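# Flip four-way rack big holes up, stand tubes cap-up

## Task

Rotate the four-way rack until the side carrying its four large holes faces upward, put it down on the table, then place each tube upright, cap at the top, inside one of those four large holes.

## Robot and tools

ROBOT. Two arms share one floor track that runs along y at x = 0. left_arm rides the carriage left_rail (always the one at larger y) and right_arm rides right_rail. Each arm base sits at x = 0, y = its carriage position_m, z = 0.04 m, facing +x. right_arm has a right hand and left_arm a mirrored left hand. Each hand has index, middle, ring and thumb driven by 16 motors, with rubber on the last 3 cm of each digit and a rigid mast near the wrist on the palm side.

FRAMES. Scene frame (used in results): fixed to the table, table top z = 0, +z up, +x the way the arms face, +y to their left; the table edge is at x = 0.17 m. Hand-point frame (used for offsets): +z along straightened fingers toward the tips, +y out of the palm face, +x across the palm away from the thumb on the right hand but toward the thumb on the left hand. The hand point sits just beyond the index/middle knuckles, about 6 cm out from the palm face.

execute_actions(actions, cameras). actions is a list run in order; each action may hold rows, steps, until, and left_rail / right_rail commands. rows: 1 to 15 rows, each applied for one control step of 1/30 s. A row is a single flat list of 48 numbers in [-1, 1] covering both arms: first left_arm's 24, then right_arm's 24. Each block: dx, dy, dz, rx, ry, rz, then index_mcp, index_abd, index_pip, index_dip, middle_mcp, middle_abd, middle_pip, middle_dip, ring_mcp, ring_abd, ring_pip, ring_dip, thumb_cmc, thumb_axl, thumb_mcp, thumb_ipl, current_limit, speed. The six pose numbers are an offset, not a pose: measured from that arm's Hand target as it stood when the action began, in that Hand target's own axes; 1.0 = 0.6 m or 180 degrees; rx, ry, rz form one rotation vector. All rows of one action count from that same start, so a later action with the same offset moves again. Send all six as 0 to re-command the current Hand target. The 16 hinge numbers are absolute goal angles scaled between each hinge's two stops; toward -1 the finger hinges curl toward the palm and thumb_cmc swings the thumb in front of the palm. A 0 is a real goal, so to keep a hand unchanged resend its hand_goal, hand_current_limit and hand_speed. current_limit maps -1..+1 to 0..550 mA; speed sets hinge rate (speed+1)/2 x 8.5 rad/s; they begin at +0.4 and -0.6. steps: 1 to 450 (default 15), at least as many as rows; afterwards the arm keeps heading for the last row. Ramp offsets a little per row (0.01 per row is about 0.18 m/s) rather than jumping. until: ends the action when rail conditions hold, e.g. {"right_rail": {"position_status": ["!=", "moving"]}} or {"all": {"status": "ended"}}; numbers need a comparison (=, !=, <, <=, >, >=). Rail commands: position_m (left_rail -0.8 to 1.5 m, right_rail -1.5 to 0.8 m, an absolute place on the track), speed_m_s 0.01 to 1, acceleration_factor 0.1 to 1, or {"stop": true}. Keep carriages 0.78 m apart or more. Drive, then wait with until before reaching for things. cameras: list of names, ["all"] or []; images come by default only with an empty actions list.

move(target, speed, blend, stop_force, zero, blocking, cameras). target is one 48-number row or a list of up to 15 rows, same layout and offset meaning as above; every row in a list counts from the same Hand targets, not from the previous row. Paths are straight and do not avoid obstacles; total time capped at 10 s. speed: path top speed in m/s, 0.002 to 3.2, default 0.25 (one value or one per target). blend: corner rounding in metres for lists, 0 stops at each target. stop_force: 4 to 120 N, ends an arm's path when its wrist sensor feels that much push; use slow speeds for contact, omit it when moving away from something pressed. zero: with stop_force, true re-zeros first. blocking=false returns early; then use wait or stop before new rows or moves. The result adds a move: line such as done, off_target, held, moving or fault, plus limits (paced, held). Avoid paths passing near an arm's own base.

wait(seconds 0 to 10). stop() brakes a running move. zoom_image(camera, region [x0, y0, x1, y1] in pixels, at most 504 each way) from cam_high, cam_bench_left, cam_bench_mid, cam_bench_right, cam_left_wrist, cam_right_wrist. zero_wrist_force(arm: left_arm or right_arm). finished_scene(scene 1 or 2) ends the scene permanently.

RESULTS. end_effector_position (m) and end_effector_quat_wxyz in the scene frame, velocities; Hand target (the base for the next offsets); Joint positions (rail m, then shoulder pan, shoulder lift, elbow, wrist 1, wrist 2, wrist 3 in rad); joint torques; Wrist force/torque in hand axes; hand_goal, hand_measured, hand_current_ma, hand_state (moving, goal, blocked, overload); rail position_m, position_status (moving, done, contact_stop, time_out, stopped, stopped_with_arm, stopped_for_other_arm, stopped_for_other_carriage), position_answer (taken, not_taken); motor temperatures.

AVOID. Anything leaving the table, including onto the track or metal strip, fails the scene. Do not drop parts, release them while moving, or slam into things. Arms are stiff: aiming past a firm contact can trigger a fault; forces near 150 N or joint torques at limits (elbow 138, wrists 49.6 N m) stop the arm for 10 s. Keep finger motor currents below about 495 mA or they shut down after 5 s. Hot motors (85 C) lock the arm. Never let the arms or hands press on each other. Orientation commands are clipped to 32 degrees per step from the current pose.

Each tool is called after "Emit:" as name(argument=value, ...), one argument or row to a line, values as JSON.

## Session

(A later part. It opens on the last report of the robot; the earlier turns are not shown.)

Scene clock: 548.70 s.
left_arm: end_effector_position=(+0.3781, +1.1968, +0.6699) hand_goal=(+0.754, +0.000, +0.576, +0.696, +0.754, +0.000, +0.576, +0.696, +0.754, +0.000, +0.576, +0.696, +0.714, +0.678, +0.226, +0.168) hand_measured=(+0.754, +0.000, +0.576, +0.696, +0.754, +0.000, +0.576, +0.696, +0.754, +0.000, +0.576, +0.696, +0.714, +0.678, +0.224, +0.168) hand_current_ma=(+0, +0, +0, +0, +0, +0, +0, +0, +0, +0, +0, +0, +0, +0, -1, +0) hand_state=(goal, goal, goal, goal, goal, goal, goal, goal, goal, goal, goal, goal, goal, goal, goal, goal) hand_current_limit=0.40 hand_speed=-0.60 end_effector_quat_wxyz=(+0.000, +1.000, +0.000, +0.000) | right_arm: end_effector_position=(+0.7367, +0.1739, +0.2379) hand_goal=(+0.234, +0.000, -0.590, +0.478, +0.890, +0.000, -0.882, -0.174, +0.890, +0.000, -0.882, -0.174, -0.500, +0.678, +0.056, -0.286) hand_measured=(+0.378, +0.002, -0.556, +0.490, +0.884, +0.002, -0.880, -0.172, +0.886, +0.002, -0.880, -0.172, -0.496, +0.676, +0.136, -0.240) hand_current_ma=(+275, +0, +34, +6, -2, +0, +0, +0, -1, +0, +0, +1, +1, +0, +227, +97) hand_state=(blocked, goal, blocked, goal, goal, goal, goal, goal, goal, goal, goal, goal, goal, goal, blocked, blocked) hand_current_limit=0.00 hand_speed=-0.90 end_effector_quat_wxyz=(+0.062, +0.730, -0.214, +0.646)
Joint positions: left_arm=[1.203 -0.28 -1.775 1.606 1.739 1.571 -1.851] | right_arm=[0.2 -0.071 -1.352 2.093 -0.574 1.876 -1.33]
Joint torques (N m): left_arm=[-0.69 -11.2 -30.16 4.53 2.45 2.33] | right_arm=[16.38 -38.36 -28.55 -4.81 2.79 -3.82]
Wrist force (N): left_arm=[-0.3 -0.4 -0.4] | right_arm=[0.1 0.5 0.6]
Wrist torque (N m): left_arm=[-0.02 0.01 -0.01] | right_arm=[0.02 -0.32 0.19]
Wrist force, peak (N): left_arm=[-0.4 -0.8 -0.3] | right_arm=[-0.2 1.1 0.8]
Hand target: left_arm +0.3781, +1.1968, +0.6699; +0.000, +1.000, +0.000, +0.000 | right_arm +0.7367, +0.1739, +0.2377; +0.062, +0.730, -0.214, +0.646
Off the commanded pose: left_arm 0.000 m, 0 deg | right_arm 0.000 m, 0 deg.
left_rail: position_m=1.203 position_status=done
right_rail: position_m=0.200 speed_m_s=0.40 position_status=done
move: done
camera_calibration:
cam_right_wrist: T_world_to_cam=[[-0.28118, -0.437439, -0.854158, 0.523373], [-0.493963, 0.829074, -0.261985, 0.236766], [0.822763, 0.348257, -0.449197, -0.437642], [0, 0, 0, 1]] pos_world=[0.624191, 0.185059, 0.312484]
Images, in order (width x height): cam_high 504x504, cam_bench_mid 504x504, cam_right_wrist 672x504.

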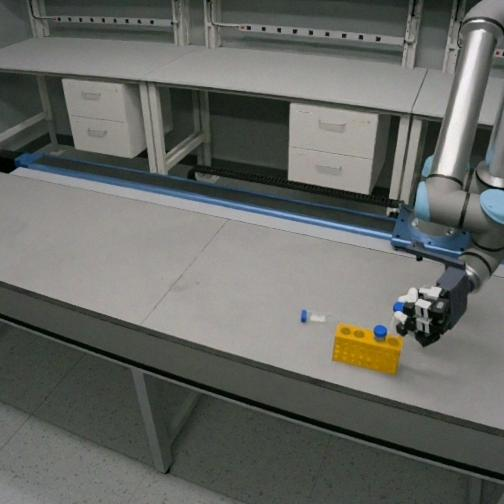

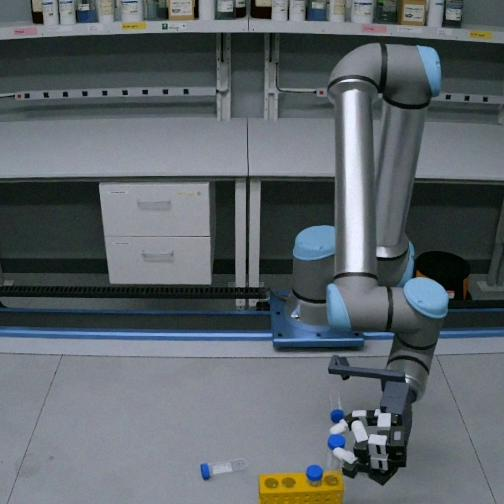

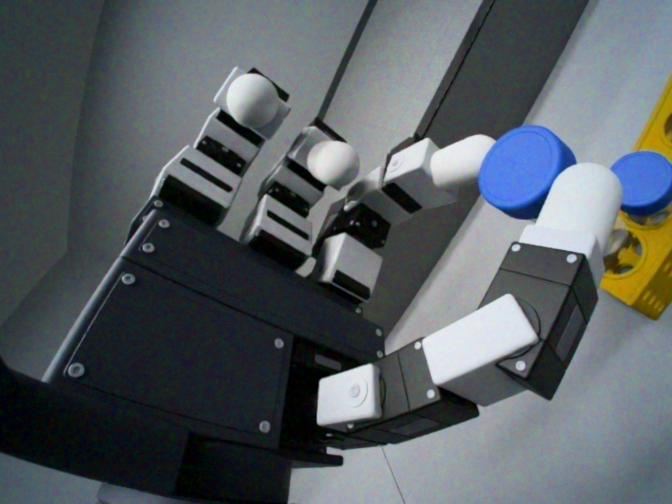

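Emit:
move(
  target=[0,0,0,0,0,0,0.754,0,0.576,0.696,0.754,0,0.576,0.696,0.754,0,0.576,0.696,0.714,0.678,0.226,0.168,0.4,-0.6,-0.0324,0.0069,0.0037,0,0,0,0.233,0,-0.591,0.478,0.89,0,-0.883,-0.174,0.89,0,-0.883,-0.174,-0.5,0.677,0.056,-0.286,0.0,-0.9],
  speed=0.04,
  stop_force=4,
  cameras=["cam_high","cam_bench_mid","cam_right_wrist"],
)

Emit:
zoom_image(
  camera="cam_bench_mid",
  region=[290, 425, 360, 495],
)

Emit:
zoom_image(
  camera="cam_right_wrist",
  region=[582, 170, 672, 300],
)

Scene clock: 560.73 s.
left_arm: end_effector_position=(+0.3781, +1.1968, +0.6699) hand_goal=(+0.754, +0.000, +0.576, +0.696, +0.754, +0.000, +0.576, +0.696, +0.754, +0.000, +0.576, +0.696, +0.714, +0.678, +0.226, +0.168) hand_measured=(+0.754, +0.000, +0.576, +0.696, +0.754, +0.000, +0.576, +0.696, +0.754, +0.000, +0.576, +0.696, +0.714, +0.678, +0.224, +0.168) hand_current_ma=(+0, +0, +0, +0, +0, +0, +0, +0, +0, +0, +0, +0, +0, +0, -1, +0) hand_state=(goal, goal, goal, goal, goal, goal, goal, goal, goal, goal, goal, goal, goal, goal, goal, goal) hand_current_limit=0.40 hand_speed=-0.60 end_effector_quat_wxyz=(+0.000, +1.000, +0.000, +0.000) | right_arm: end_effector_position=(+0.7357, +0.1738, +0.2177) hand_goal=(+0.234, +0.000, -0.590, +0.478, +0.890, +0.000, -0.882, -0.174, +0.890, +0.000, -0.882, -0.174, -0.500, +0.678, +0.056, -0.286) hand_measured=(+0.378, +0.002, -0.556, +0.490, +0.884, +0.002, -0.880, -0.172, +0.886, +0.002, -0.880, -0.172, -0.496, +0.676, +0.136, -0.240) hand_current_ma=(+275, +0, +34, +6, -2, +0, +0, +0, -1, +0, +0, +1, +1, +0, +227, +97) hand_state=(blocked, goal, blocked, goal, goal, goal, goal, goal, goal, goal, goal, goal, goal, goal, blocked, blocked) hand_current_limit=0.00 hand_speed=-0.90 end_effector_quat_wxyz=(+0.062, +0.730, -0.214, +0.646)
Joint positions: left_arm=[1.203 -0.28 -1.775 1.606 1.739 1.571 -1.851] | right_arm=[0.2 -0.072 -1.327 2.109 -0.615 1.876 -1.33]
Joint torques (N m): left_arm=[0.72 -12.12 -30.47 4.4 2.24 2.49] | right_arm=[-8.21 -36.26 -27.33 -4.45 -2.05 -3.3]
Wrist force (N): left_arm=[-0.5 -0.6 0.0] | right_arm=[0.5 0.6 0.6]
Wrist torque (N m): left_arm=[-0.09 0.05 -0.02] | right_arm=[0.04 -0.36 0.22]
Wrist force, peak (N): left_arm=[-0.8 -0.3 0.0] | right_arm=[0.3 0.1 1.6]
Hand target: left_arm +0.3781, +1.1968, +0.6699; +0.000, +1.000, +0.000, +0.000 | right_arm +0.7357, +0.1738, +0.2177; +0.062, +0.730, -0.214, +0.646
Off the commanded pose: left_arm 0.000 m, 0 deg | right_arm 0.000 m, 0 deg.
left_rail: position_m=1.203 position_status=done
right_rail: position_m=0.200 speed_m_s=0.40 position_status=done
move: done
camera_calibration:
cam_right_wrist: T_world_to_cam=[[-0.281298, -0.437655, -0.854008, 0.505907], [-0.494022, 0.828999, -0.262114, 0.231067], [0.822687, 0.348166, -0.449407, -0.445768], [0, 0, 0, 1]] pos_world=[0.623191, 0.185059, 0.292283]
Images, in order (width x height): cam_high 504x504, cam_bench_mid 504x504, cam_right_wrist 672x504.

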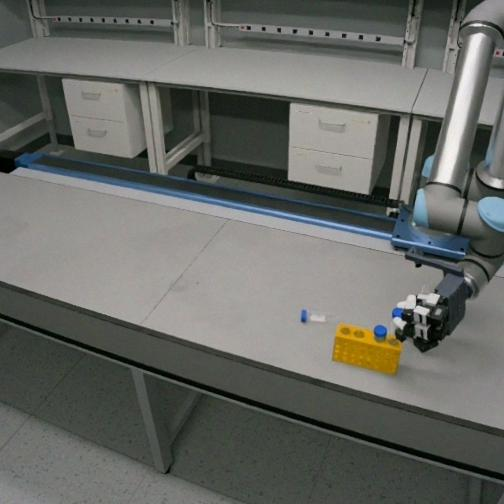

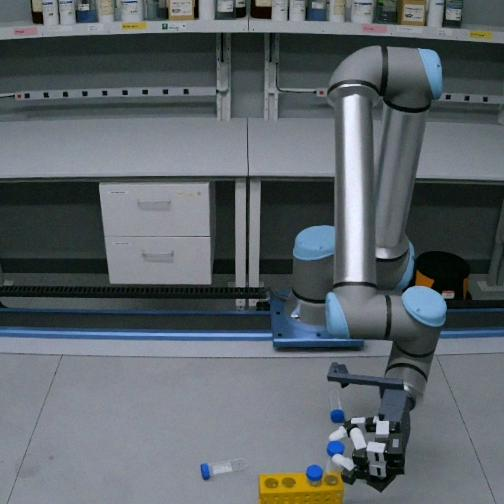

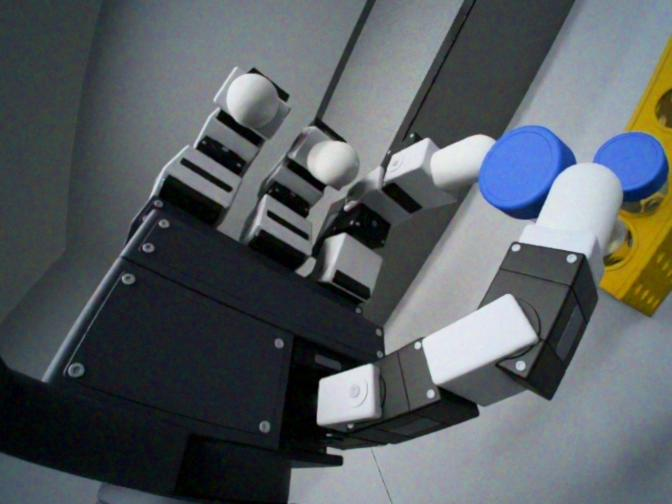

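Scaled by 7.200 from the camera's 504x504 image, which has a finer 720x720 frame.

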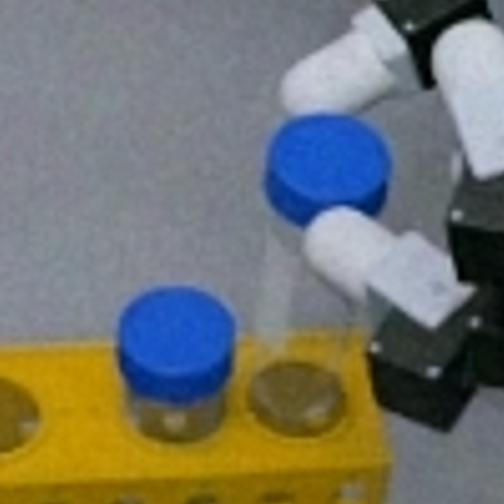

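Scaled by 3.877 from the camera's 672x504 image, which has a finer 960x720 frame.

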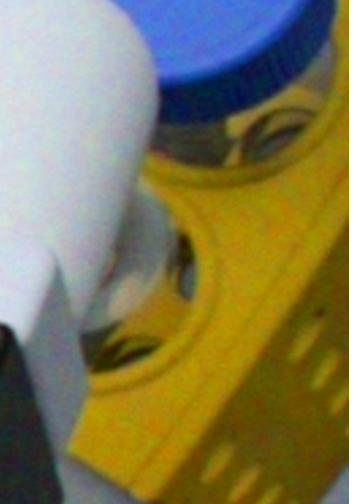

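Emit:
zoom_image(
  camera="cam_right_wrist",
  region=[596, 200, 646, 275],
)

Emit:
zoom_image(
  camera="cam_high",
  region=[370, 295, 420, 355],
)

Scaled by 6.720 from the camera's 672x504 image, which has a finer 960x720 frame.

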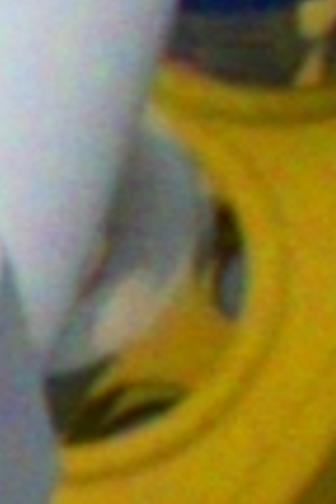

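Scaled by 8.400 from the camera's 504x504 image, which has a finer 720x720 frame.

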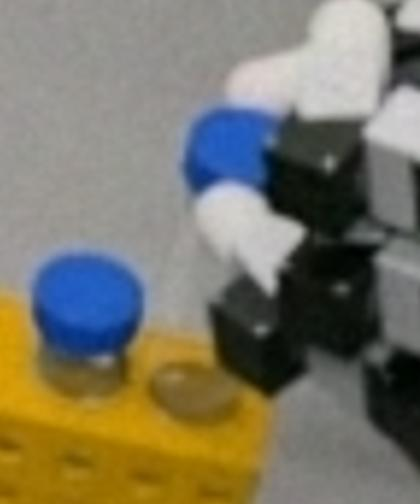

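Emit:
move(
  target=[0,0,0,0,0,0,0.754,0,0.576,0.696,0.754,0,0.576,0.696,0.754,0,0.576,0.696,0.714,0.678,0.226,0.168,0.4,-0.6,-0.0163,0.0031,-0.0013,0,0,0,0.233,0,-0.591,0.478,0.89,0,-0.883,-0.174,0.89,0,-0.883,-0.174,-0.5,0.677,0.056,-0.286,0.0,-0.9],
  speed=0.03,
  stop_force=4,
  cameras=["cam_bench_mid","cam_right_wrist"],
)

Emit:
zoom_image(
  camera="cam_bench_mid",
  region=[290, 425, 360, 495],
)

Emit:
zoom_image(
  camera="cam_right_wrist",
  region=[596, 200, 646, 275],
)

Scene clock: 577.97 s.
left_arm: end_effector_position=(+0.3781, +1.1968, +0.6699) hand_goal=(+0.754, +0.000, +0.576, +0.696, +0.754, +0.000, +0.576, +0.696, +0.754, +0.000, +0.576, +0.696, +0.714, +0.678, +0.226, +0.168) hand_measured=(+0.754, +0.000, +0.576, +0.696, +0.754, +0.000, +0.576, +0.696, +0.754, +0.000, +0.576, +0.696, +0.714, +0.678, +0.224, +0.168) hand_current_ma=(+0, +0, +0, +0, +0, +0, +0, +0, +0, +0, +0, +0, +0, +0, -1, +0) hand_state=(goal, goal, goal, goal, goal, goal, goal, goal, goal, goal, goal, goal, goal, goal, goal, goal) hand_current_limit=0.40 hand_speed=-0.60 end_effector_quat_wxyz=(+0.000, +1.000, +0.000, +0.000) | right_arm: end_effector_position=(+0.7335, +0.1747, +0.2080) hand_goal=(+0.234, +0.000, -0.590, +0.478, +0.890, +0.000, -0.882, -0.174, +0.890, +0.000, -0.882, -0.174, -0.500, +0.678, +0.056, -0.286) hand_measured=(+0.378, +0.002, -0.556, +0.490, +0.884, +0.002, -0.880, -0.172, +0.886, +0.002, -0.880, -0.172, -0.496, +0.676, +0.136, -0.240) hand_current_ma=(+275, +0, +34, +6, -2, +0, +0, +0, -1, +0, +0, +1, +1, +0, +227, +97) hand_state=(blocked, goal, blocked, goal, goal, goal, goal, goal, goal, goal, goal, goal, goal, goal, blocked, blocked) hand_current_limit=0.00 hand_speed=-0.90 end_effector_quat_wxyz=(+0.062, +0.730, -0.214, +0.646)
Joint positions: left_arm=[1.203 -0.28 -1.775 1.606 1.739 1.571 -1.851] | right_arm=[0.2 -0.07 -1.317 2.118 -0.635 1.877 -1.33]
Joint torques (N m): left_arm=[-1.5 -12.71 -30.47 4.16 2.12 2.58] | right_arm=[12.59 -36.03 -24.56 -4.39 3.13 3.88]
Wrist force (N): left_arm=[-0.4 -0.2 -0.1] | right_arm=[0.3 0.2 0.8]
Wrist torque (N m): left_arm=[-0.02 0.03 -0.02] | right_arm=[0.00 -0.33 0.19]
Wrist force, peak (N): left_arm=[-0.1 -0.6 -0.5] | right_arm=[0.4 1.1 1.1]
Hand target: left_arm +0.3781, +1.1968, +0.6699; +0.000, +1.000, +0.000, +0.000 | right_arm +0.7335, +0.1747, +0.2080; +0.062, +0.730, -0.214, +0.646
Off the commanded pose: left_arm 0.000 m, 0 deg | right_arm 0.000 m, 0 deg.
left_rail: position_m=1.203 position_status=done
right_rail: position_m=0.200 speed_m_s=0.40 position_status=done
move: done
camera_calibration:
cam_right_wrist: T_world_to_cam=[[-0.281369, -0.437686, -0.853969, 0.497436], [-0.494043, 0.828989, -0.262104, 0.226704], [0.82265, 0.34815, -0.449487, -0.448582], [0, 0, 0, 1]] pos_world=[0.620991, 0.185959, 0.282583]
Images, in order (width x height): cam_bench_mid 504x504, cam_right_wrist 672x504.

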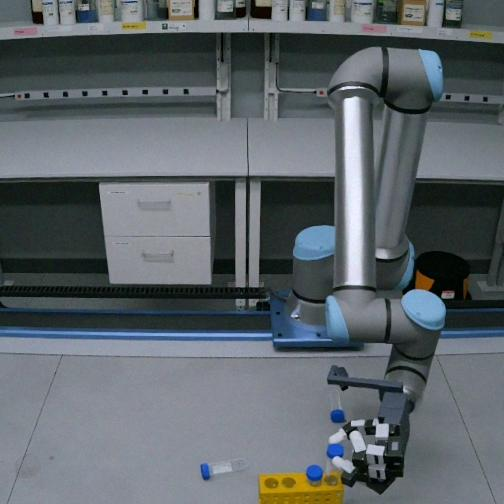

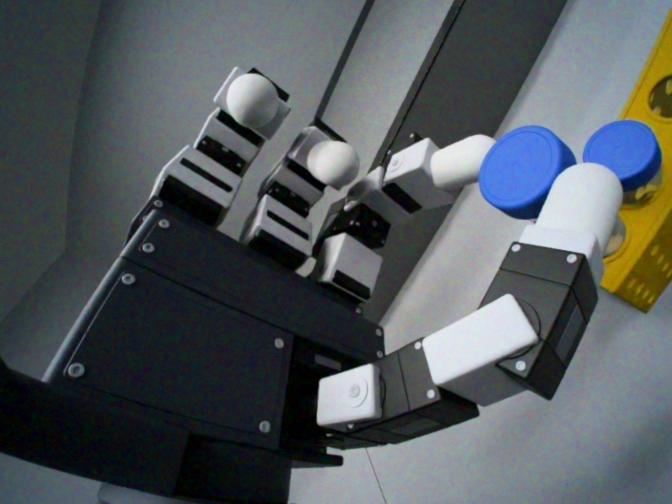

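Scaled by 7.200 from the camera's 504x504 image, which has a finer 720x720 frame.

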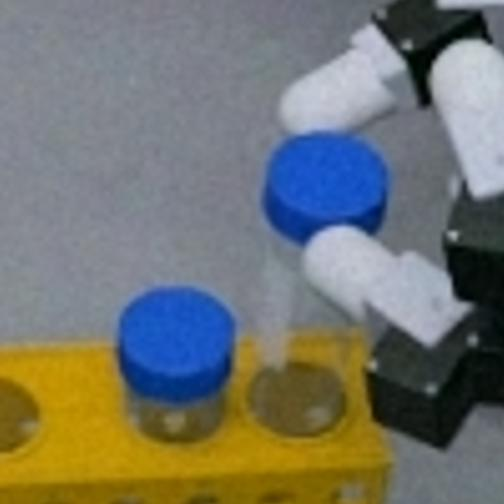

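Scaled by 6.720 from the camera's 672x504 image, which has a finer 960x720 frame.

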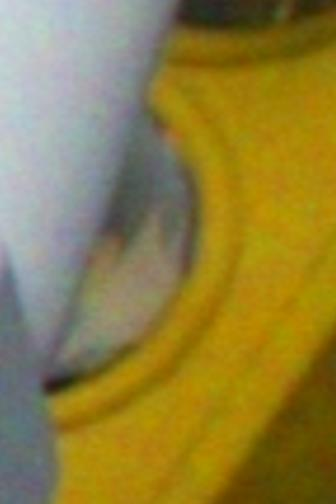

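Emit:
move(
  target=[0,0,0,0,0,0,0.754,0,0.576,0.696,0.754,0,0.576,0.696,0.754,0,0.576,0.696,0.714,0.678,0.226,0.168,0.4,-0.6,-0.0405,0.0082,0.0038,0,0,0,0.233,0,-0.591,0.478,0.89,0,-0.883,-0.174,0.89,0,-0.883,-0.174,-0.5,0.677,0.056,-0.286,0.0,-0.9],
  speed=0.03,
  stop_force=4,
  cameras=["cam_bench_mid","cam_right_wrist"],
)

Emit:
zoom_image(
  camera="cam_bench_mid",
  region=[250, 434, 360, 504],
)

Emit:
zoom_image(
  camera="cam_right_wrist",
  region=[582, 100, 672, 275],
)

Scene clock: 582.77 s.
left_arm: end_effector_position=(+0.3781, +1.1968, +0.6699) hand_goal=(+0.754, +0.000, +0.576, +0.696, +0.754, +0.000, +0.576, +0.696, +0.754, +0.000, +0.576, +0.696, +0.714, +0.678, +0.226, +0.168) hand_measured=(+0.754, +0.000, +0.576, +0.696, +0.754, +0.000, +0.576, +0.696, +0.754, +0.000, +0.576, +0.696, +0.714, +0.678, +0.224, +0.168) hand_current_ma=(+0, +0, +0, +0, +0, +0, +0, +0, +0, +0, +0, +0, +0, +0, -1, +0) hand_state=(goal, goal, goal, goal, goal, goal, goal, goal, goal, goal, goal, goal, goal, goal, goal, goal) hand_current_limit=0.40 hand_speed=-0.60 end_effector_quat_wxyz=(+0.000, +1.000, +0.000, +0.000) | right_arm: end_effector_position=(+0.7318, +0.1751, +0.1831) hand_goal=(+0.234, +0.000, -0.590, +0.478, +0.890, +0.000, -0.882, -0.174, +0.890, +0.000, -0.882, -0.174, -0.500, +0.678, +0.056, -0.286) hand_measured=(+0.378, +0.002, -0.556, +0.490, +0.884, +0.002, -0.880, -0.172, +0.886, +0.002, -0.880, -0.172, -0.490, +0.678, +0.136, -0.240) hand_current_ma=(+275, +0, +34, +6, -2, +0, +0, +0, -1, +0, +0, +1, +5, +0, +227, +97) hand_state=(blocked, goal, blocked, goal, goal, goal, goal, goal, goal, goal, goal, goal, goal, goal, blocked, blocked) hand_current_limit=0.00 hand_speed=-0.90 end_effector_quat_wxyz=(+0.062, +0.730, -0.214, +0.646)
Joint positions: left_arm=[1.203 -0.28 -1.775 1.606 1.739 1.571 -1.851] | right_arm=[0.2 -0.07 -1.284 2.135 -0.685 1.878 -1.33]
Joint torques (N m): left_arm=[-1.43 -11.23 -29.95 4.27 2.24 2.03] | right_arm=[12.61 -39.44 -24.88 -4.24 2.92 0.16]
Wrist force (N): left_arm=[-0.1 -0.4 -0.3] | right_arm=[0.7 0.7 0.6]
Wrist torque (N m): left_arm=[-0.03 0.00 0.00] | right_arm=[0.15 -0.32 0.17]
Wrist force, peak (N): left_arm=[-0.2 -0.5 -0.6] | right_arm=[0.6 0.7 1.3]
Hand target: left_arm +0.3781, +1.1968, +0.6699; +0.000, +1.000, +0.000, +0.000 | right_arm +0.7318, +0.1751, +0.1831; +0.062, +0.730, -0.214, +0.646
Off the commanded pose: left_arm 0.000 m, 0 deg | right_arm 0.000 m, 0 deg.
left_rail: position_m=1.203 position_status=done
right_rail: position_m=0.200 speed_m_s=0.40 position_status=done
move: done
camera_calibration:
cam_right_wrist: T_world_to_cam=[[-0.281298, -0.437655, -0.854008, 0.475944], [-0.494022, 0.828999, -0.262114, 0.21907], [0.822687, 0.348166, -0.449407, -0.458599], [0, 0, 0, 1]] pos_world=[0.619391, 0.186359, 0.257783]
Images, in order (width x height): cam_bench_mid 504x504, cam_right_wrist 672x504.

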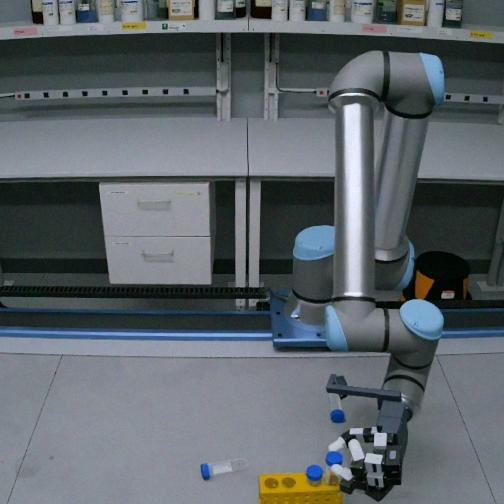

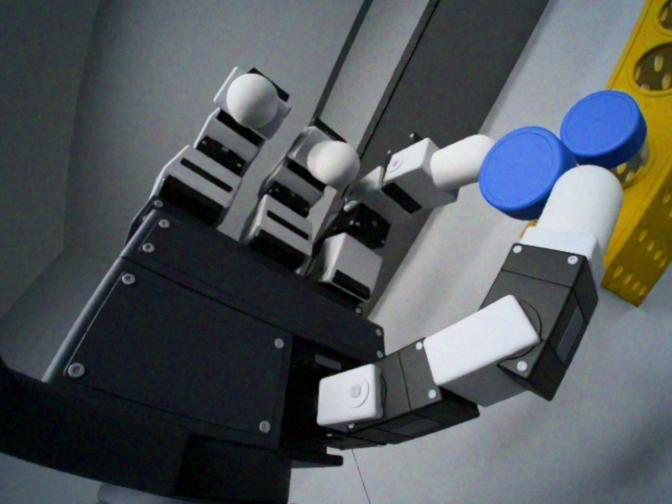

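Scaled by 4.582 from the camera's 504x504 image, which has a finer 720x720 frame.

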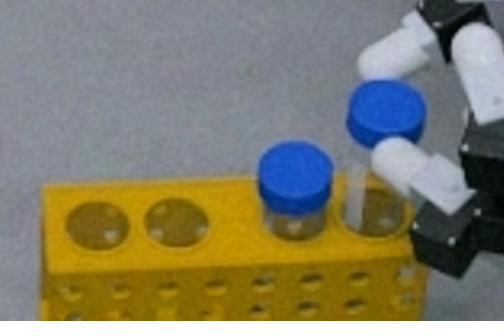

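Scaled by 2.880 from the camera's 672x504 image, which has a finer 960x720 frame.

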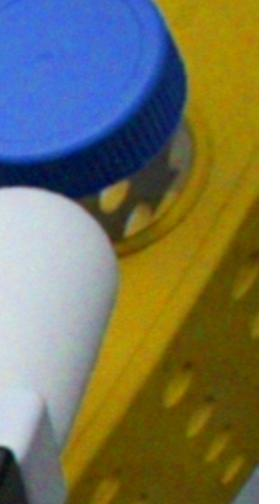

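Emit:
move(
  target=[
    [0,0,0,0,0,0,0.754,0,0.576,0.696,0.754,0,0.576,0.696,0.754,0,0.576,0.696,0.714,0.678,0.226,0.168,0.4,-0.6,-0.0275,0.0053,0.0045,0,0,0,0.233,0,-0.591,0.478,0.89,0,-0.883,-0.174,0.89,0,-0.883,-0.174,-0.5,0.677,0.056,-0.286,0.0,-0.9],
    [0,0,0,0,0,0,0.754,0,0.576,0.696,0.754,0,0.576,0.696,0.754,0,0.576,0.696,0.714,0.678,0.226,0.168,0.4,-0.6,-0.0338,-0.0012,0.0017,-0.0045,0.0316,-0.0648,0.233,0,-0.591,0.478,0.89,0,-0.883,-0.174,0.89,0,-0.883,-0.174,-0.5,0.677,0.056,-0.286,0.0,-0.9],
  ],
  speed=[0.03,0.06],
  stop_force=5,
  cameras=["cam_bench_mid","cam_right_wrist"],
)

Emit:
zoom_image(
  camera="cam_bench_mid",
  region=[250, 434, 360, 504],
)

Scene clock: 592.67 s.
left_arm: end_effector_position=(+0.3781, +1.1968, +0.6699) hand_goal=(+0.754, +0.000, +0.576, +0.696, +0.754, +0.000, +0.576, +0.696, +0.754, +0.000, +0.576, +0.696, +0.714, +0.678, +0.226, +0.168) hand_measured=(+0.754, +0.000, +0.576, +0.696, +0.754, +0.000, +0.576, +0.696, +0.754, +0.000, +0.576, +0.696, +0.714, +0.678, +0.224, +0.168) hand_current_ma=(+0, +0, +0, +0, +0, +0, +0, +0, +0, +0, +0, +0, +0, +0, -1, +0) hand_state=(goal, goal, goal, goal, goal, goal, goal, goal, goal, goal, goal, goal, goal, goal, goal, goal) hand_current_limit=0.40 hand_speed=-0.60 end_effector_quat_wxyz=(+0.000, +1.000, +0.000, +0.000) | right_arm: end_effector_position=(+0.7316, +0.1801, +0.1634) hand_goal=(+0.234, +0.000, -0.590, +0.478, +0.890, +0.000, -0.882, -0.174, +0.890, +0.000, -0.882, -0.174, -0.500, +0.678, +0.056, -0.286) hand_measured=(+0.378, +0.002, -0.556, +0.490, +0.888, +0.002, -0.880, -0.172, +0.888, +0.002, -0.880, -0.172, -0.488, +0.680, +0.136, -0.240) hand_current_ma=(+275, +0, +34, +6, -1, +0, +0, +0, +0, +0, +0, +1, +6, +0, +227, +97) hand_state=(blocked, goal, blocked, goal, goal, goal, goal, goal, goal, goal, goal, goal, goal, goal, blocked, blocked) hand_current_limit=0.00 hand_speed=-0.90 end_effector_quat_wxyz=(+0.143, +0.715, -0.140, +0.670)
Joint positions: left_arm=[1.203 -0.28 -1.775 1.606 1.739 1.571 -1.851] | right_arm=[0.2 -0.036 -1.202 2.176 -0.908 1.938 -1.564]
Joint torques (N m): left_arm=[1.11 -13.38 -29.45 4.27 2.26 1.96] | right_arm=[14.14 -41.83 -21.73 -5.05 3.33 -3.52]
Wrist force (N): left_arm=[-0.4 -0.1 -0.3] | right_arm=[0.0 -0.1 -0.1]
Wrist torque (N m): left_arm=[0.00 0.03 -0.03] | right_arm=[0.18 -0.21 0.09]
Wrist force, peak (N): left_arm=[-0.1 -0.9 -0.1] | right_arm=[0.2 0.9 1.3]
Hand target: left_arm +0.3781, +1.1968, +0.6699; +0.000, +1.000, +0.000, +0.000 | right_arm +0.7316, +0.1801, +0.1634; +0.143, +0.715, -0.140, +0.670
Off the commanded pose: left_arm 0.000 m, 0 deg | right_arm 0.000 m, 0 deg.
left_rail: position_m=1.203 position_status=done
right_rail: position_m=0.200 speed_m_s=0.40 position_status=done
move: done
camera_calibration:
cam_right_wrist: T_world_to_cam=[[-0.27225, -0.618727, -0.736924, 0.468114], [-0.489976, 0.748268, -0.447234, 0.251449], [0.828133, 0.239315, -0.506877, -0.443956], [0, 0, 0, 1]] pos_world=[0.618302, 0.207729, 0.232391]
Images, in order (width x height): cam_bench_mid 504x504, cam_right_wrist 672x504.

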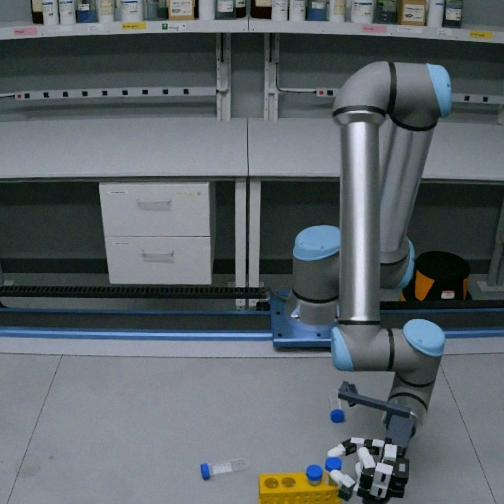

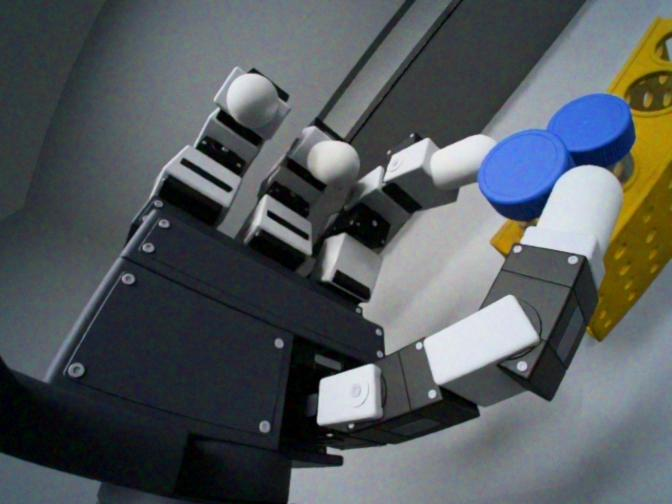

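Scaled by 4.582 from the camera's 504x504 image, which has a finer 720x720 frame.

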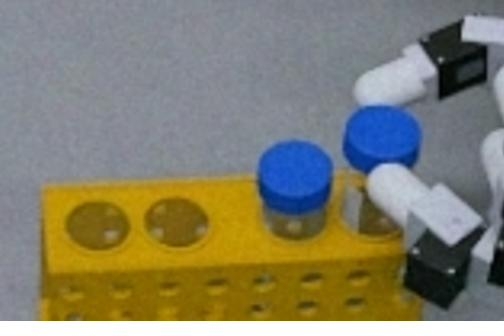

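Emit:
move(
  target=[0,0,0,0,0,0,0.754,0,0.576,0.696,0.754,0,0.576,0.696,0.754,0,0.576,0.696,0.714,0.678,0.226,0.168,0.4,-0.6,-0.0391,-0.0007,0.0024,0,0,0,0.233,0,-0.591,0.478,0.89,0,-0.883,-0.174,0.89,0,-0.883,-0.174,-0.5,0.677,0.056,-0.286,0.0,-0.9],
  speed=0.025,
  stop_force=4,
  cameras=["cam_bench_mid","cam_right_wrist"],
)

Emit:
zoom_image(
  camera="cam_bench_mid",
  region=[250, 434, 360, 504],
)

Scene clock: 598.23 s.
left_arm: end_effector_position=(+0.3781, +1.1968, +0.6699) hand_goal=(+0.754, +0.000, +0.576, +0.696, +0.754, +0.000, +0.576, +0.696, +0.754, +0.000, +0.576, +0.696, +0.714, +0.678, +0.226, +0.168) hand_measured=(+0.754, +0.000, +0.576, +0.696, +0.754, +0.000, +0.576, +0.696, +0.754, +0.000, +0.576, +0.696, +0.714, +0.678, +0.224, +0.168) hand_current_ma=(+0, +0, +0, +0, +0, +0, +0, +0, +0, +0, +0, +0, +0, +0, -1, +0) hand_state=(goal, goal, goal, goal, goal, goal, goal, goal, goal, goal, goal, goal, goal, goal, goal, goal) hand_current_limit=0.40 hand_speed=-0.60 end_effector_quat_wxyz=(+0.000, +1.000, +0.000, +0.000) | right_arm: end_effector_position=(+0.7316, +0.1802, +0.1403) hand_goal=(+0.234, +0.000, -0.590, +0.478, +0.890, +0.000, -0.882, -0.174, +0.890, +0.000, -0.882, -0.174, -0.500, +0.678, +0.056, -0.286) hand_measured=(+0.378, -0.006, -0.556, +0.490, +0.888, +0.002, -0.880, -0.172, +0.888, +0.002, -0.880, -0.172, -0.508, +0.674, +0.136, -0.240) hand_current_ma=(+275, -2, +34, +6, -1, +0, +0, +0, +0, +0, +0, +1, -4, -2, +227, +96) hand_state=(blocked, goal, blocked, goal, goal, goal, goal, goal, goal, goal, goal, goal, goal, goal, blocked, blocked) hand_current_limit=0.00 hand_speed=-0.90 end_effector_quat_wxyz=(+0.143, +0.715, -0.140, +0.670)
Joint positions: left_arm=[1.203 -0.28 -1.775 1.606 1.739 1.571 -1.851] | right_arm=[0.2 -0.036 -1.164 2.183 -0.954 1.938 -1.564]
Joint torques (N m): left_arm=[1.4 -11.71 -29.88 4.54 2.35 2.16] | right_arm=[10.84 -62.68 -21.53 1.04 3.55 2.3]
Wrist force (N): left_arm=[-0.2 -0.2 0.0] | right_arm=[4.0 -1.1 -0.9]
Wrist torque (N m): left_arm=[-0.03 0.01 -0.01] | right_arm=[0.13 -0.21 -0.06]
Wrist force, peak (N): left_arm=[-0.2 -0.9 -0.4] | right_arm=[5.1 -0.7 -0.3]
Hand target: left_arm +0.3781, +1.1968, +0.6699; +0.000, +1.000, +0.000, +0.000 | right_arm +0.7316, +0.1802, +0.1404; +0.143, +0.715, -0.140, +0.670
Off the commanded pose: left_arm 0.000 m, 0 deg | right_arm 0.000 m, 0 deg.
left_rail: position_m=1.203 position_status=done
right_rail: position_m=0.200 speed_m_s=0.40 position_status=done
move: contact (right_arm)
camera_calibration:
cam_right_wrist: T_world_to_cam=[[-0.272237, -0.618747, -0.736912, 0.451085], [-0.489983, 0.748252, -0.447254, 0.24113], [0.828133, 0.239315, -0.506877, -0.455665], [0, 0, 0, 1]] pos_world=[0.618302, 0.207729, 0.20929]
Images, in order (width x height): cam_bench_mid 504x504, cam_right_wrist 672x504.

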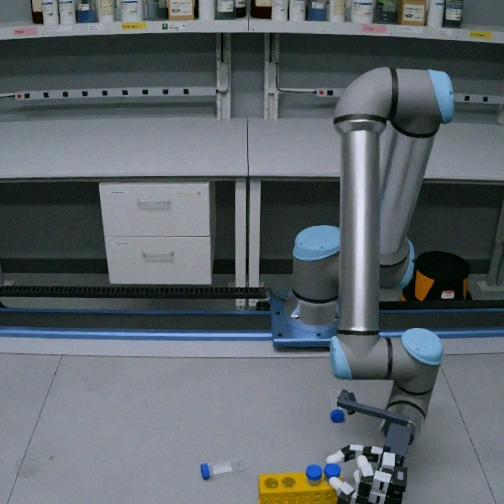

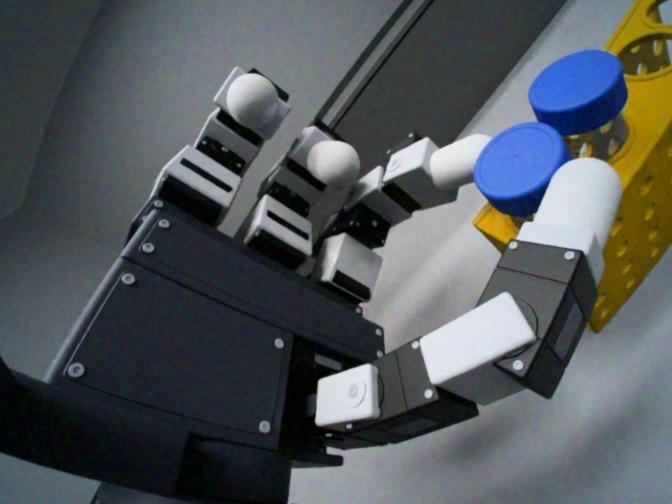

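Scaled by 4.582 from the camera's 504x504 image, which has a finer 720x720 frame.

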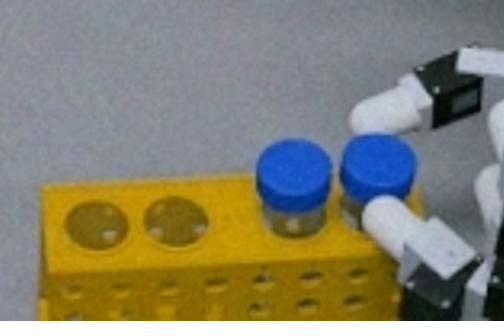

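Emit:
execute_actions(
  actions=[
    {"rows":[[0,0,0,0,0,0,0.754,0,0.576,0.696,0.754,0,0.576,0.696,0.754,0,0.576,0.696,0.714,0.678,0.226,0.168,0.4,-0.6,0.0013,0,0,0,0,0,0.233,0,-0.591,0.478,0.89,0,-0.883,-0.174,0.89,0,-0.883,-0.174,-0.5,0.677,0.056,-0.286,0.0,-0.9]],"steps":15},
    {"rows":[[0,0,0,0,0,0,0.754,0,0.576,0.696,0.754,0,0.576,0.696,0.754,0,0.576,0.696,0.714,0.678,0.226,0.168,0.4,-0.6,0,0,0,0,0,0,0.37,0,-0.57,0.49,0.89,0,-0.883,-0.174,0.89,0,-0.883,-0.174,-0.5,0.677,0.14,-0.23,0.0,-0.95]],"steps":30},
    {"rows":[[0,0,0,0,0,0,0.754,0,0.576,0.696,0.754,0,0.576,0.696,0.754,0,0.576,0.696,0.714,0.678,0.226,0.168,0.4,-0.6,0,0,0,0,0,0,0.64,0,-0.591,0.478,0.89,0,-0.883,-0.174,0.89,0,-0.883,-0.174,-0.5,0.677,0.23,-0.1,0.0,-0.93]],"steps":60},
  ],
  cameras=["cam_bench_mid","cam_right_wrist"],
)

Emit:
zoom_image(
  camera="cam_bench_mid",
  region=[250, 434, 360, 504],
)

Scene clock: 604.20 s.
left_arm: end_effector_position=(+0.3781, +1.1968, +0.6699) hand_goal=(+0.754, +0.000, +0.576, +0.696, +0.754, +0.000, +0.576, +0.696, +0.754, +0.000, +0.576, +0.696, +0.714, +0.678, +0.226, +0.168) hand_measured=(+0.754, +0.000, +0.576, +0.696, +0.754, +0.000, +0.576, +0.696, +0.754, +0.000, +0.576, +0.696, +0.714, +0.678, +0.224, +0.168) hand_current_ma=(+0, +0, +0, +0, +0, +0, +0, +0, +0, +0, +0, +0, +0, +0, -1, +0) hand_state=(goal, goal, goal, goal, goal, goal, goal, goal, goal, goal, goal, goal, goal, goal, goal, goal) hand_current_limit=0.40 hand_speed=-0.60 end_effector_quat_wxyz=(+0.000, +1.000, +0.000, +0.000) | right_arm: end_effector_position=(+0.7316, +0.1802, +0.1412) hand_goal=(+0.640, +0.000, -0.590, +0.478, +0.890, +0.000, -0.882, -0.174, +0.890, +0.000, -0.882, -0.174, -0.500, +0.678, +0.230, -0.100) hand_measured=(+0.638, +0.000, -0.586, +0.480, +0.888, +0.002, -0.880, -0.172, +0.888, +0.002, -0.880, -0.172, -0.494, +0.676, +0.228, -0.102) hand_current_ma=(-1, +0, +1, +1, -1, +0, +0, +0, +0, +0, +0, +1, +2, +0, -1, -1) hand_state=(goal, goal, goal, goal, goal, goal, goal, goal, goal, goal, goal, goal, goal, goal, goal, goal) hand_current_limit=0.00 hand_speed=-0.93 end_effector_quat_wxyz=(+0.143, +0.715, -0.140, +0.670)
Joint positions: left_arm=[1.203 -0.28 -1.775 1.606 1.739 1.571 -1.851] | right_arm=[0.2 -0.036 -1.165 2.183 -0.952 1.938 -1.564]
Joint torques (N m): left_arm=[0.77 -12.68 -29.27 4.55 2.06 2.1] | right_arm=[-5.17 -66.47 -31.05 0.26 -1.36 1.11]
Wrist force (N): left_arm=[-0.1 -0.2 -0.2] | right_arm=[-0.4 -0.4 0.0]
Wrist torque (N m): left_arm=[-0.01 -0.01 0.00] | right_arm=[0.09 -0.16 0.01]
Wrist force, peak (N): left_arm=[0.1 -0.7 -0.7] | right_arm=[4.3 -1.0 -0.7]
Hand target: left_arm +0.3781, +1.1968, +0.6699; +0.000, +1.000, +0.000, +0.000 | right_arm +0.7316, +0.1802, +0.1412; +0.143, +0.715, -0.140, +0.670
Off the commanded pose: left_arm 0.000 m, 0 deg | right_arm 0.000 m, 0 deg.
left_rail: position_m=1.203 position_status=done
right_rail: position_m=0.200 speed_m_s=0.40 position_status=done
camera_calibration:
cam_right_wrist: T_world_to_cam=[[-0.272213, -0.618783, -0.736891, 0.451662], [-0.489995, 0.748222, -0.44729, 0.241509], [0.828133, 0.239315, -0.506876, -0.45526], [0, 0, 0, 1]] pos_world=[0.618302, 0.207729, 0.21009]
Images, in order (width x height): cam_bench_mid 504x504, cam_right_wrist 672x504.

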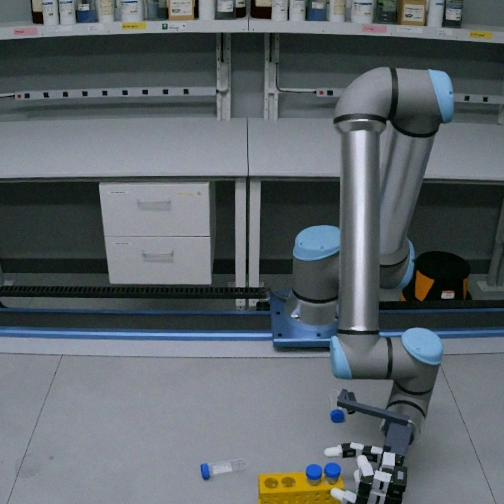

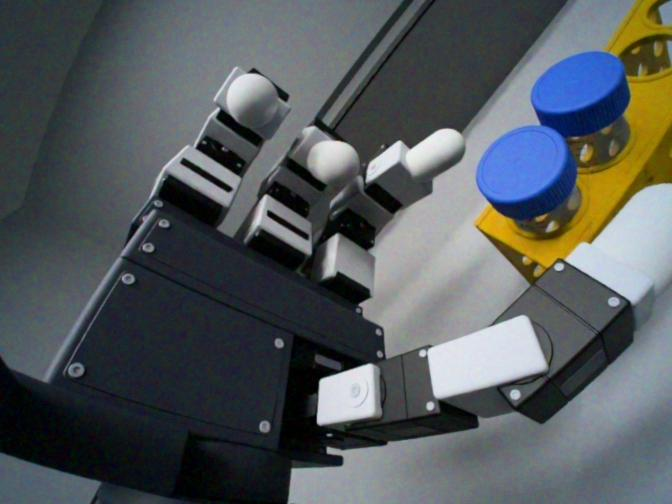

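Scaled by 4.582 from the camera's 504x504 image, which has a finer 720x720 frame.

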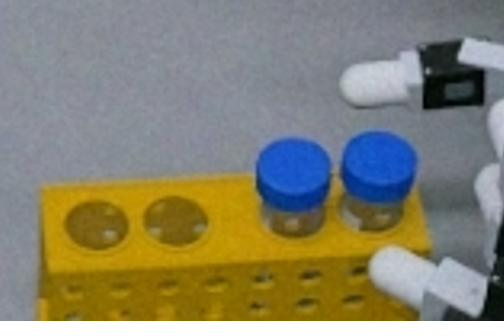

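Emit:
move(
  target=[0,0,0,0,0,0,0.754,0,0.576,0.696,0.754,0,0.576,0.696,0.754,0,0.576,0.696,0.714,0.678,0.226,0.168,0.4,-0.6,0.3327,0.0056,-0.0205,0,0,0,0.64,0,-0.591,0.478,0.89,0,-0.883,-0.174,0.89,0,-0.883,-0.174,-0.5,0.677,0.23,-0.1,0.0,-0.93],
  speed=0.2,
  cameras=["cam_high","cam_bench_mid"],
)

Emit:
execute_actions(
  actions=[
    {"right_rail":{"position_m":-0.3},"steps":120,"until":{"right_rail":{"position_status":["!=","moving"]}}},
  ],
)

Emit:
move(
  target=[
    [0,0,0,0,0,0,0.754,0,0.576,0.696,0.754,0,0.576,0.696,0.754,0,0.576,0.696,0.714,0.678,0.226,0.168,0.4,-0.6,-0.1635,-0.2613,-0.2535,0.1023,-0.2716,0.4112,0.685,0,-0.591,0.478,0.89,0,-0.883,-0.174,0.89,0,-0.883,-0.174,-0.5,0.677,0.236,-0.081,0.0,-0.7],
    [0,0,0,0,0,0,0.754,0,0.576,0.696,0.754,0,0.576,0.696,0.754,0,0.576,0.696,0.714,0.678,0.226,0.168,0.4,-0.6,-0.413,-0.2655,-0.2381,0.1023,-0.2716,0.4112,0.685,0,-0.591,0.478,0.89,0,-0.883,-0.174,0.89,0,-0.883,-0.174,-0.5,0.677,0.236,-0.081,0.0,-0.7],
  ],
  speed=[0.35,0.2],
  cameras=["cam_high","cam_bench_mid","cam_right_wrist"],
)

Emit:
zoom_image(
  camera="cam_right_wrist",
  region=[552, 0, 672, 200],
)

Scene clock: 619.30 s.
left_arm: end_effector_position=(+0.3781, +1.1968, +0.6699) hand_goal=(+0.754, +0.000, +0.576, +0.696, +0.754, +0.000, +0.576, +0.696, +0.754, +0.000, +0.576, +0.696, +0.714, +0.678, +0.226, +0.168) hand_measured=(+0.754, +0.000, +0.576, +0.696, +0.754, +0.000, +0.576, +0.696, +0.754, +0.000, +0.576, +0.696, +0.714, +0.678, +0.224, +0.168) hand_current_ma=(+0, +0, +0, +0, +0, +0, +0, +0, +0, +0, +0, +0, +0, +0, -1, +0) hand_state=(goal, goal, goal, goal, goal, goal, goal, goal, goal, goal, goal, goal, goal, goal, goal, goal) hand_current_limit=0.40 hand_speed=-0.60 end_effector_quat_wxyz=(+0.000, +1.000, +0.000, +0.000) | right_arm: end_effector_position=(+0.7316, +0.1801, +0.3410) hand_goal=(+0.640, +0.000, -0.590, +0.478, +0.890, +0.000, -0.882, -0.174, +0.890, +0.000, -0.882, -0.174, -0.500, +0.678, +0.230, -0.100) hand_measured=(+0.638, +0.000, -0.586, +0.480, +0.888, +0.002, -0.880, -0.172, +0.888, +0.002, -0.880, -0.172, -0.492, +0.676, +0.228, -0.102) hand_current_ma=(-1, +0, +1, +1, -1, +0, +0, +0, +0, +0, +0, +1, +3, +0, -1, -1) hand_state=(goal, goal, goal, goal, goal, goal, goal, goal, goal, goal, goal, goal, goal, goal, goal, goal) hand_current_limit=0.00 hand_speed=-0.93 end_effector_quat_wxyz=(+0.143, +0.715, -0.140, +0.670)
Joint positions: left_arm=[1.203 -0.28 -1.775 1.606 1.739 1.571 -1.851] | right_arm=[0.2 -0.036 -1.446 2.065 -0.553 1.937 -1.564]
Joint torques (N m): left_arm=[0.44 -10.54 -28.63 4.26 2.26 2.04] | right_arm=[-7.96 -54.04 -46.71 1.77 2.54 3.8]
Wrist force (N): left_arm=[0.0 -0.4 0.0] | right_arm=[0.1 -0.4 0.4]
Wrist torque (N m): left_arm=[-0.05 -0.01 0.02] | right_arm=[-0.03 -0.28 -0.18]
Wrist force, peak (N): left_arm=[-0.4 -0.7 -0.6] | right_arm=[-1.3 -0.3 0.1]
Hand target: left_arm +0.3781, +1.1968, +0.6699; +0.000, +1.000, +0.000, +0.000 | right_arm +0.7316, +0.1801, +0.3412; +0.143, +0.715, -0.140, +0.670
Off the commanded pose: left_arm 0.000 m, 0 deg | right_arm 0.000 m, 0 deg.
left_rail: position_m=1.203 position_status=done
right_rail: position_m=0.200 speed_m_s=0.40 position_status=done
move: done
Images, in order (width x height): cam_high 504x504, cam_bench_mid 504x504.

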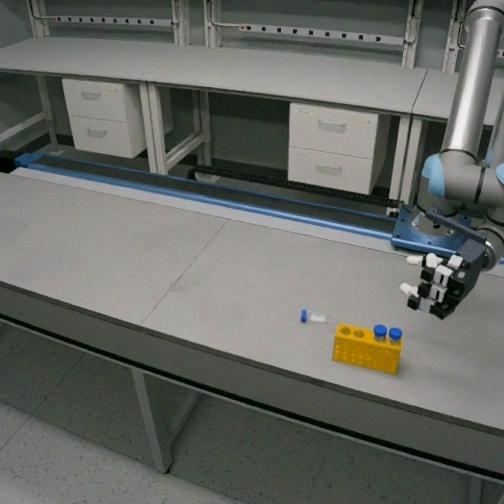

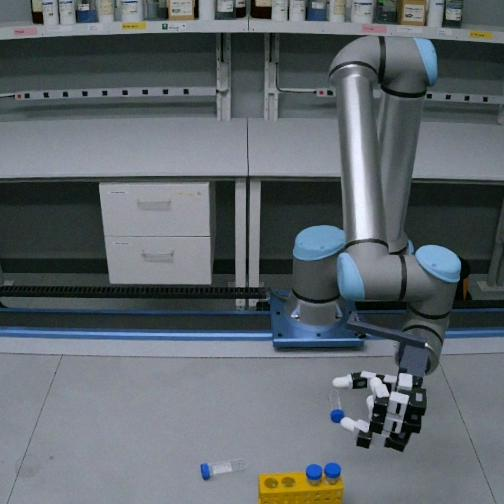

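Scene clock: 621.83 s.
left_arm: end_effector_position=(+0.3781, +1.1968, +0.6699) hand_goal=(+0.754, +0.000, +0.576, +0.696, +0.754, +0.000, +0.576, +0.696, +0.754, +0.000, +0.576, +0.696, +0.714, +0.678, +0.226, +0.168) hand_measured=(+0.754, +0.000, +0.576, +0.696, +0.754, +0.000, +0.576, +0.696, +0.754, +0.000, +0.576, +0.696, +0.714, +0.678, +0.224, +0.168) hand_current_ma=(+0, +0, +0, +0, +0, +0, +0, +0, +0, +0, +0, +0, +0, +0, -1, +0) hand_state=(goal, goal, goal, goal, goal, goal, goal, goal, goal, goal, goal, goal, goal, goal, goal, goal) hand_current_limit=0.40 hand_speed=-0.60 end_effector_quat_wxyz=(+0.000, +1.000, +0.000, +0.000) | right_arm: end_effector_position=(+0.7316, -0.3199, +0.3412) hand_goal=(+0.640, +0.000, -0.590, +0.478, +0.890, +0.000, -0.882, -0.174, +0.890, +0.000, -0.882, -0.174, -0.500, +0.678, +0.230, -0.100) hand_measured=(+0.638, +0.000, -0.586, +0.480, +0.888, +0.002, -0.880, -0.172, +0.888, +0.002, -0.880, -0.172, -0.492, +0.676, +0.228, -0.102) hand_current_ma=(+0, +0, +1, +1, +0, +0, +0, +0, +0, +0, +0, +1, +3, +0, -1, -1) hand_state=(goal, goal, goal, goal, goal, goal, goal, goal, goal, goal, goal, goal, goal, goal, goal, goal) hand_current_limit=0.00 hand_speed=-0.93 end_effector_quat_wxyz=(+0.143, +0.715, -0.140, +0.670)
Joint positions: left_arm=[1.203 -0.28 -1.775 1.606 1.739 1.571 -1.851] | right_arm=[-0.3 -0.036 -1.446 2.065 -0.553 1.937 -1.564]
Joint torques (N m): left_arm=[0.39 -10.95 -29.34 4.63 2.51 2.37] | right_arm=[7.56 -55.15 -41.99 1.1 2.22 3.8]
Wrist force (N): left_arm=[-0.2 -0.4 0.0] | right_arm=[0.1 0.2 0.7]
Wrist torque (N m): left_arm=[-0.04 0.01 0.00] | right_arm=[0.01 -0.29 -0.17]
Wrist force, peak (N): left_arm=[-0.5 -0.7 -0.4] | right_arm=[-0.4 -1.1 -0.3]
Hand target: left_arm +0.3781, +1.1968, +0.6699; +0.000, +1.000, +0.000, +0.000 | right_arm +0.7316, -0.3199, +0.3412; +0.143, +0.715, -0.140, +0.670
Off the commanded pose: left_arm 0.000 m, 0 deg | right_arm 0.000 m, 0 deg.
left_rail: position_m=1.203 position_status=done
right_rail: position_m=-0.300 speed_m_s=0.40 position_status=done

Scene clock: 626.20 s.
left_arm: end_effector_position=(+0.3781, +1.1968, +0.6699) hand_goal=(+0.754, +0.000, +0.576, +0.696, +0.754, +0.000, +0.576, +0.696, +0.754, +0.000, +0.576, +0.696, +0.714, +0.678, +0.226, +0.168) hand_measured=(+0.754, +0.000, +0.576, +0.696, +0.754, +0.000, +0.576, +0.696, +0.754, +0.000, +0.576, +0.696, +0.714, +0.678, +0.224, +0.168) hand_current_ma=(+0, +0, +0, +0, +0, +0, +0, +0, +0, +0, +0, +0, +0, +0, -1, +0) hand_state=(goal, goal, goal, goal, goal, goal, goal, goal, goal, goal, goal, goal, goal, goal, goal, goal) hand_current_limit=0.40 hand_speed=-0.60 end_effector_quat_wxyz=(+0.000, +1.000, +0.000, +0.000) | right_arm: end_effector_position=(+0.6472, -0.1152, +0.1003) hand_goal=(+0.686, +0.000, -0.590, +0.478, +0.890, +0.000, -0.882, -0.174, +0.890, +0.000, -0.882, -0.174, -0.500, +0.678, +0.236, -0.080) hand_measured=(+0.682, +0.000, -0.586, +0.480, +0.886, +0.002, -0.880, -0.172, +0.886, +0.002, -0.880, -0.172, -0.498, +0.676, +0.234, -0.082) hand_current_ma=(-2, +0, +1, +1, -2, +0, +0, +0, -1, +0, +0, +1, +0, +0, -1, -1) hand_state=(goal, goal, goal, goal, goal, goal, goal, goal, goal, goal, goal, goal, goal, goal, goal, goal) hand_current_limit=0.00 hand_speed=-0.70 end_effector_quat_wxyz=(-0.446, +0.699, -0.472, +0.300)
Joint positions: left_arm=[1.203 -0.28 -1.775 1.606 1.739 1.571 -1.851] | right_arm=[-0.3 -0.171 -1.339 2.192 -0.351 1.072 -0.256]
Joint torques (N m): left_arm=[0.57 -10.35 -28.9 4.34 2.46 2.23] | right_arm=[14.75 -30.5 -23.65 -2.94 2.83 4.03]
Wrist force (N): left_arm=[0.2 -0.1 -0.1] | right_arm=[0.8 0.2 0.7]
Wrist torque (N m): left_arm=[-0.01 -0.04 0.02] | right_arm=[-0.20 -0.06 -0.05]
Wrist force, peak (N): left_arm=[-0.6 -0.5 -0.5] | right_arm=[0.4 0.9 1.6]
Hand target: left_arm +0.3781, +1.1968, +0.6699; +0.000, +1.000, +0.000, +0.000 | right_arm +0.6472, -0.1151, +0.1001; -0.446, +0.699, -0.472, +0.300
Off the commanded pose: left_arm 0.000 m, 0 deg | right_arm 0.000 m, 0 deg.
left_rail: position_m=1.203 position_status=done
right_rail: position_m=-0.300 speed_m_s=0.40 position_status=done
move: done
camera_calibration:
cam_right_wrist: T_world_to_cam=[[-0.508242, 0.600681, -0.617149, 0.496973], [-0.585078, 0.285017, 0.759242, 0.290096], [0.63196, 0.746959, 0.206588, -0.221543], [0, 0, 0, 1]] pos_world=[0.562317, -0.21572, 0.132221]
Images, in order (width x height): cam_high 504x504, cam_bench_mid 504x504, cam_right_wrist 672x504.

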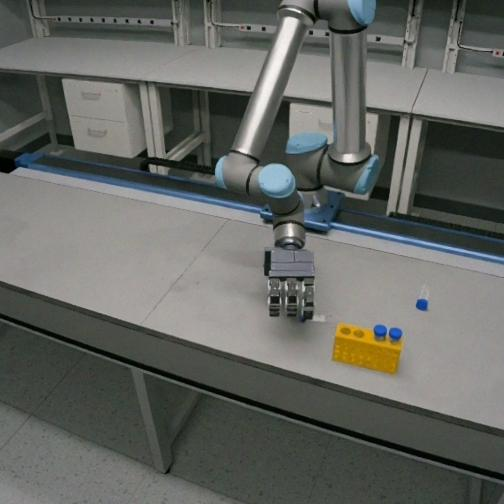

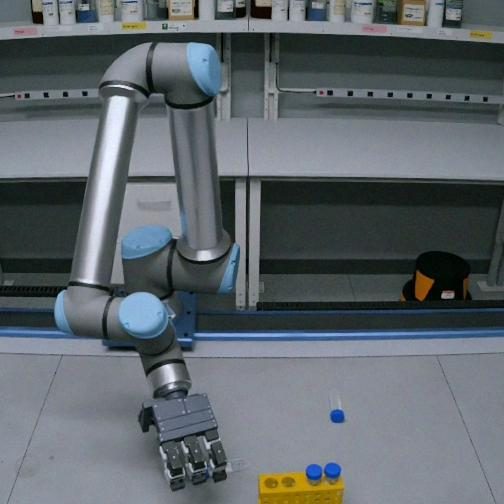

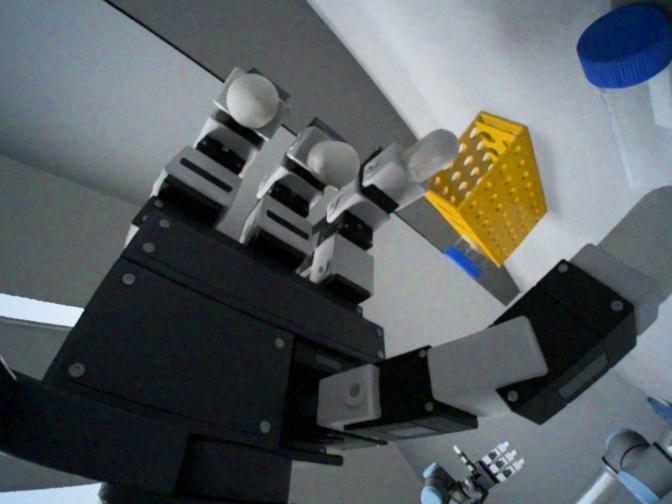

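Scaled by 2.520 from the camera's 672x504 image, which has a finer 960x720 frame.

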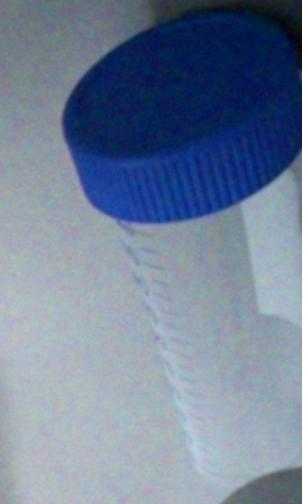

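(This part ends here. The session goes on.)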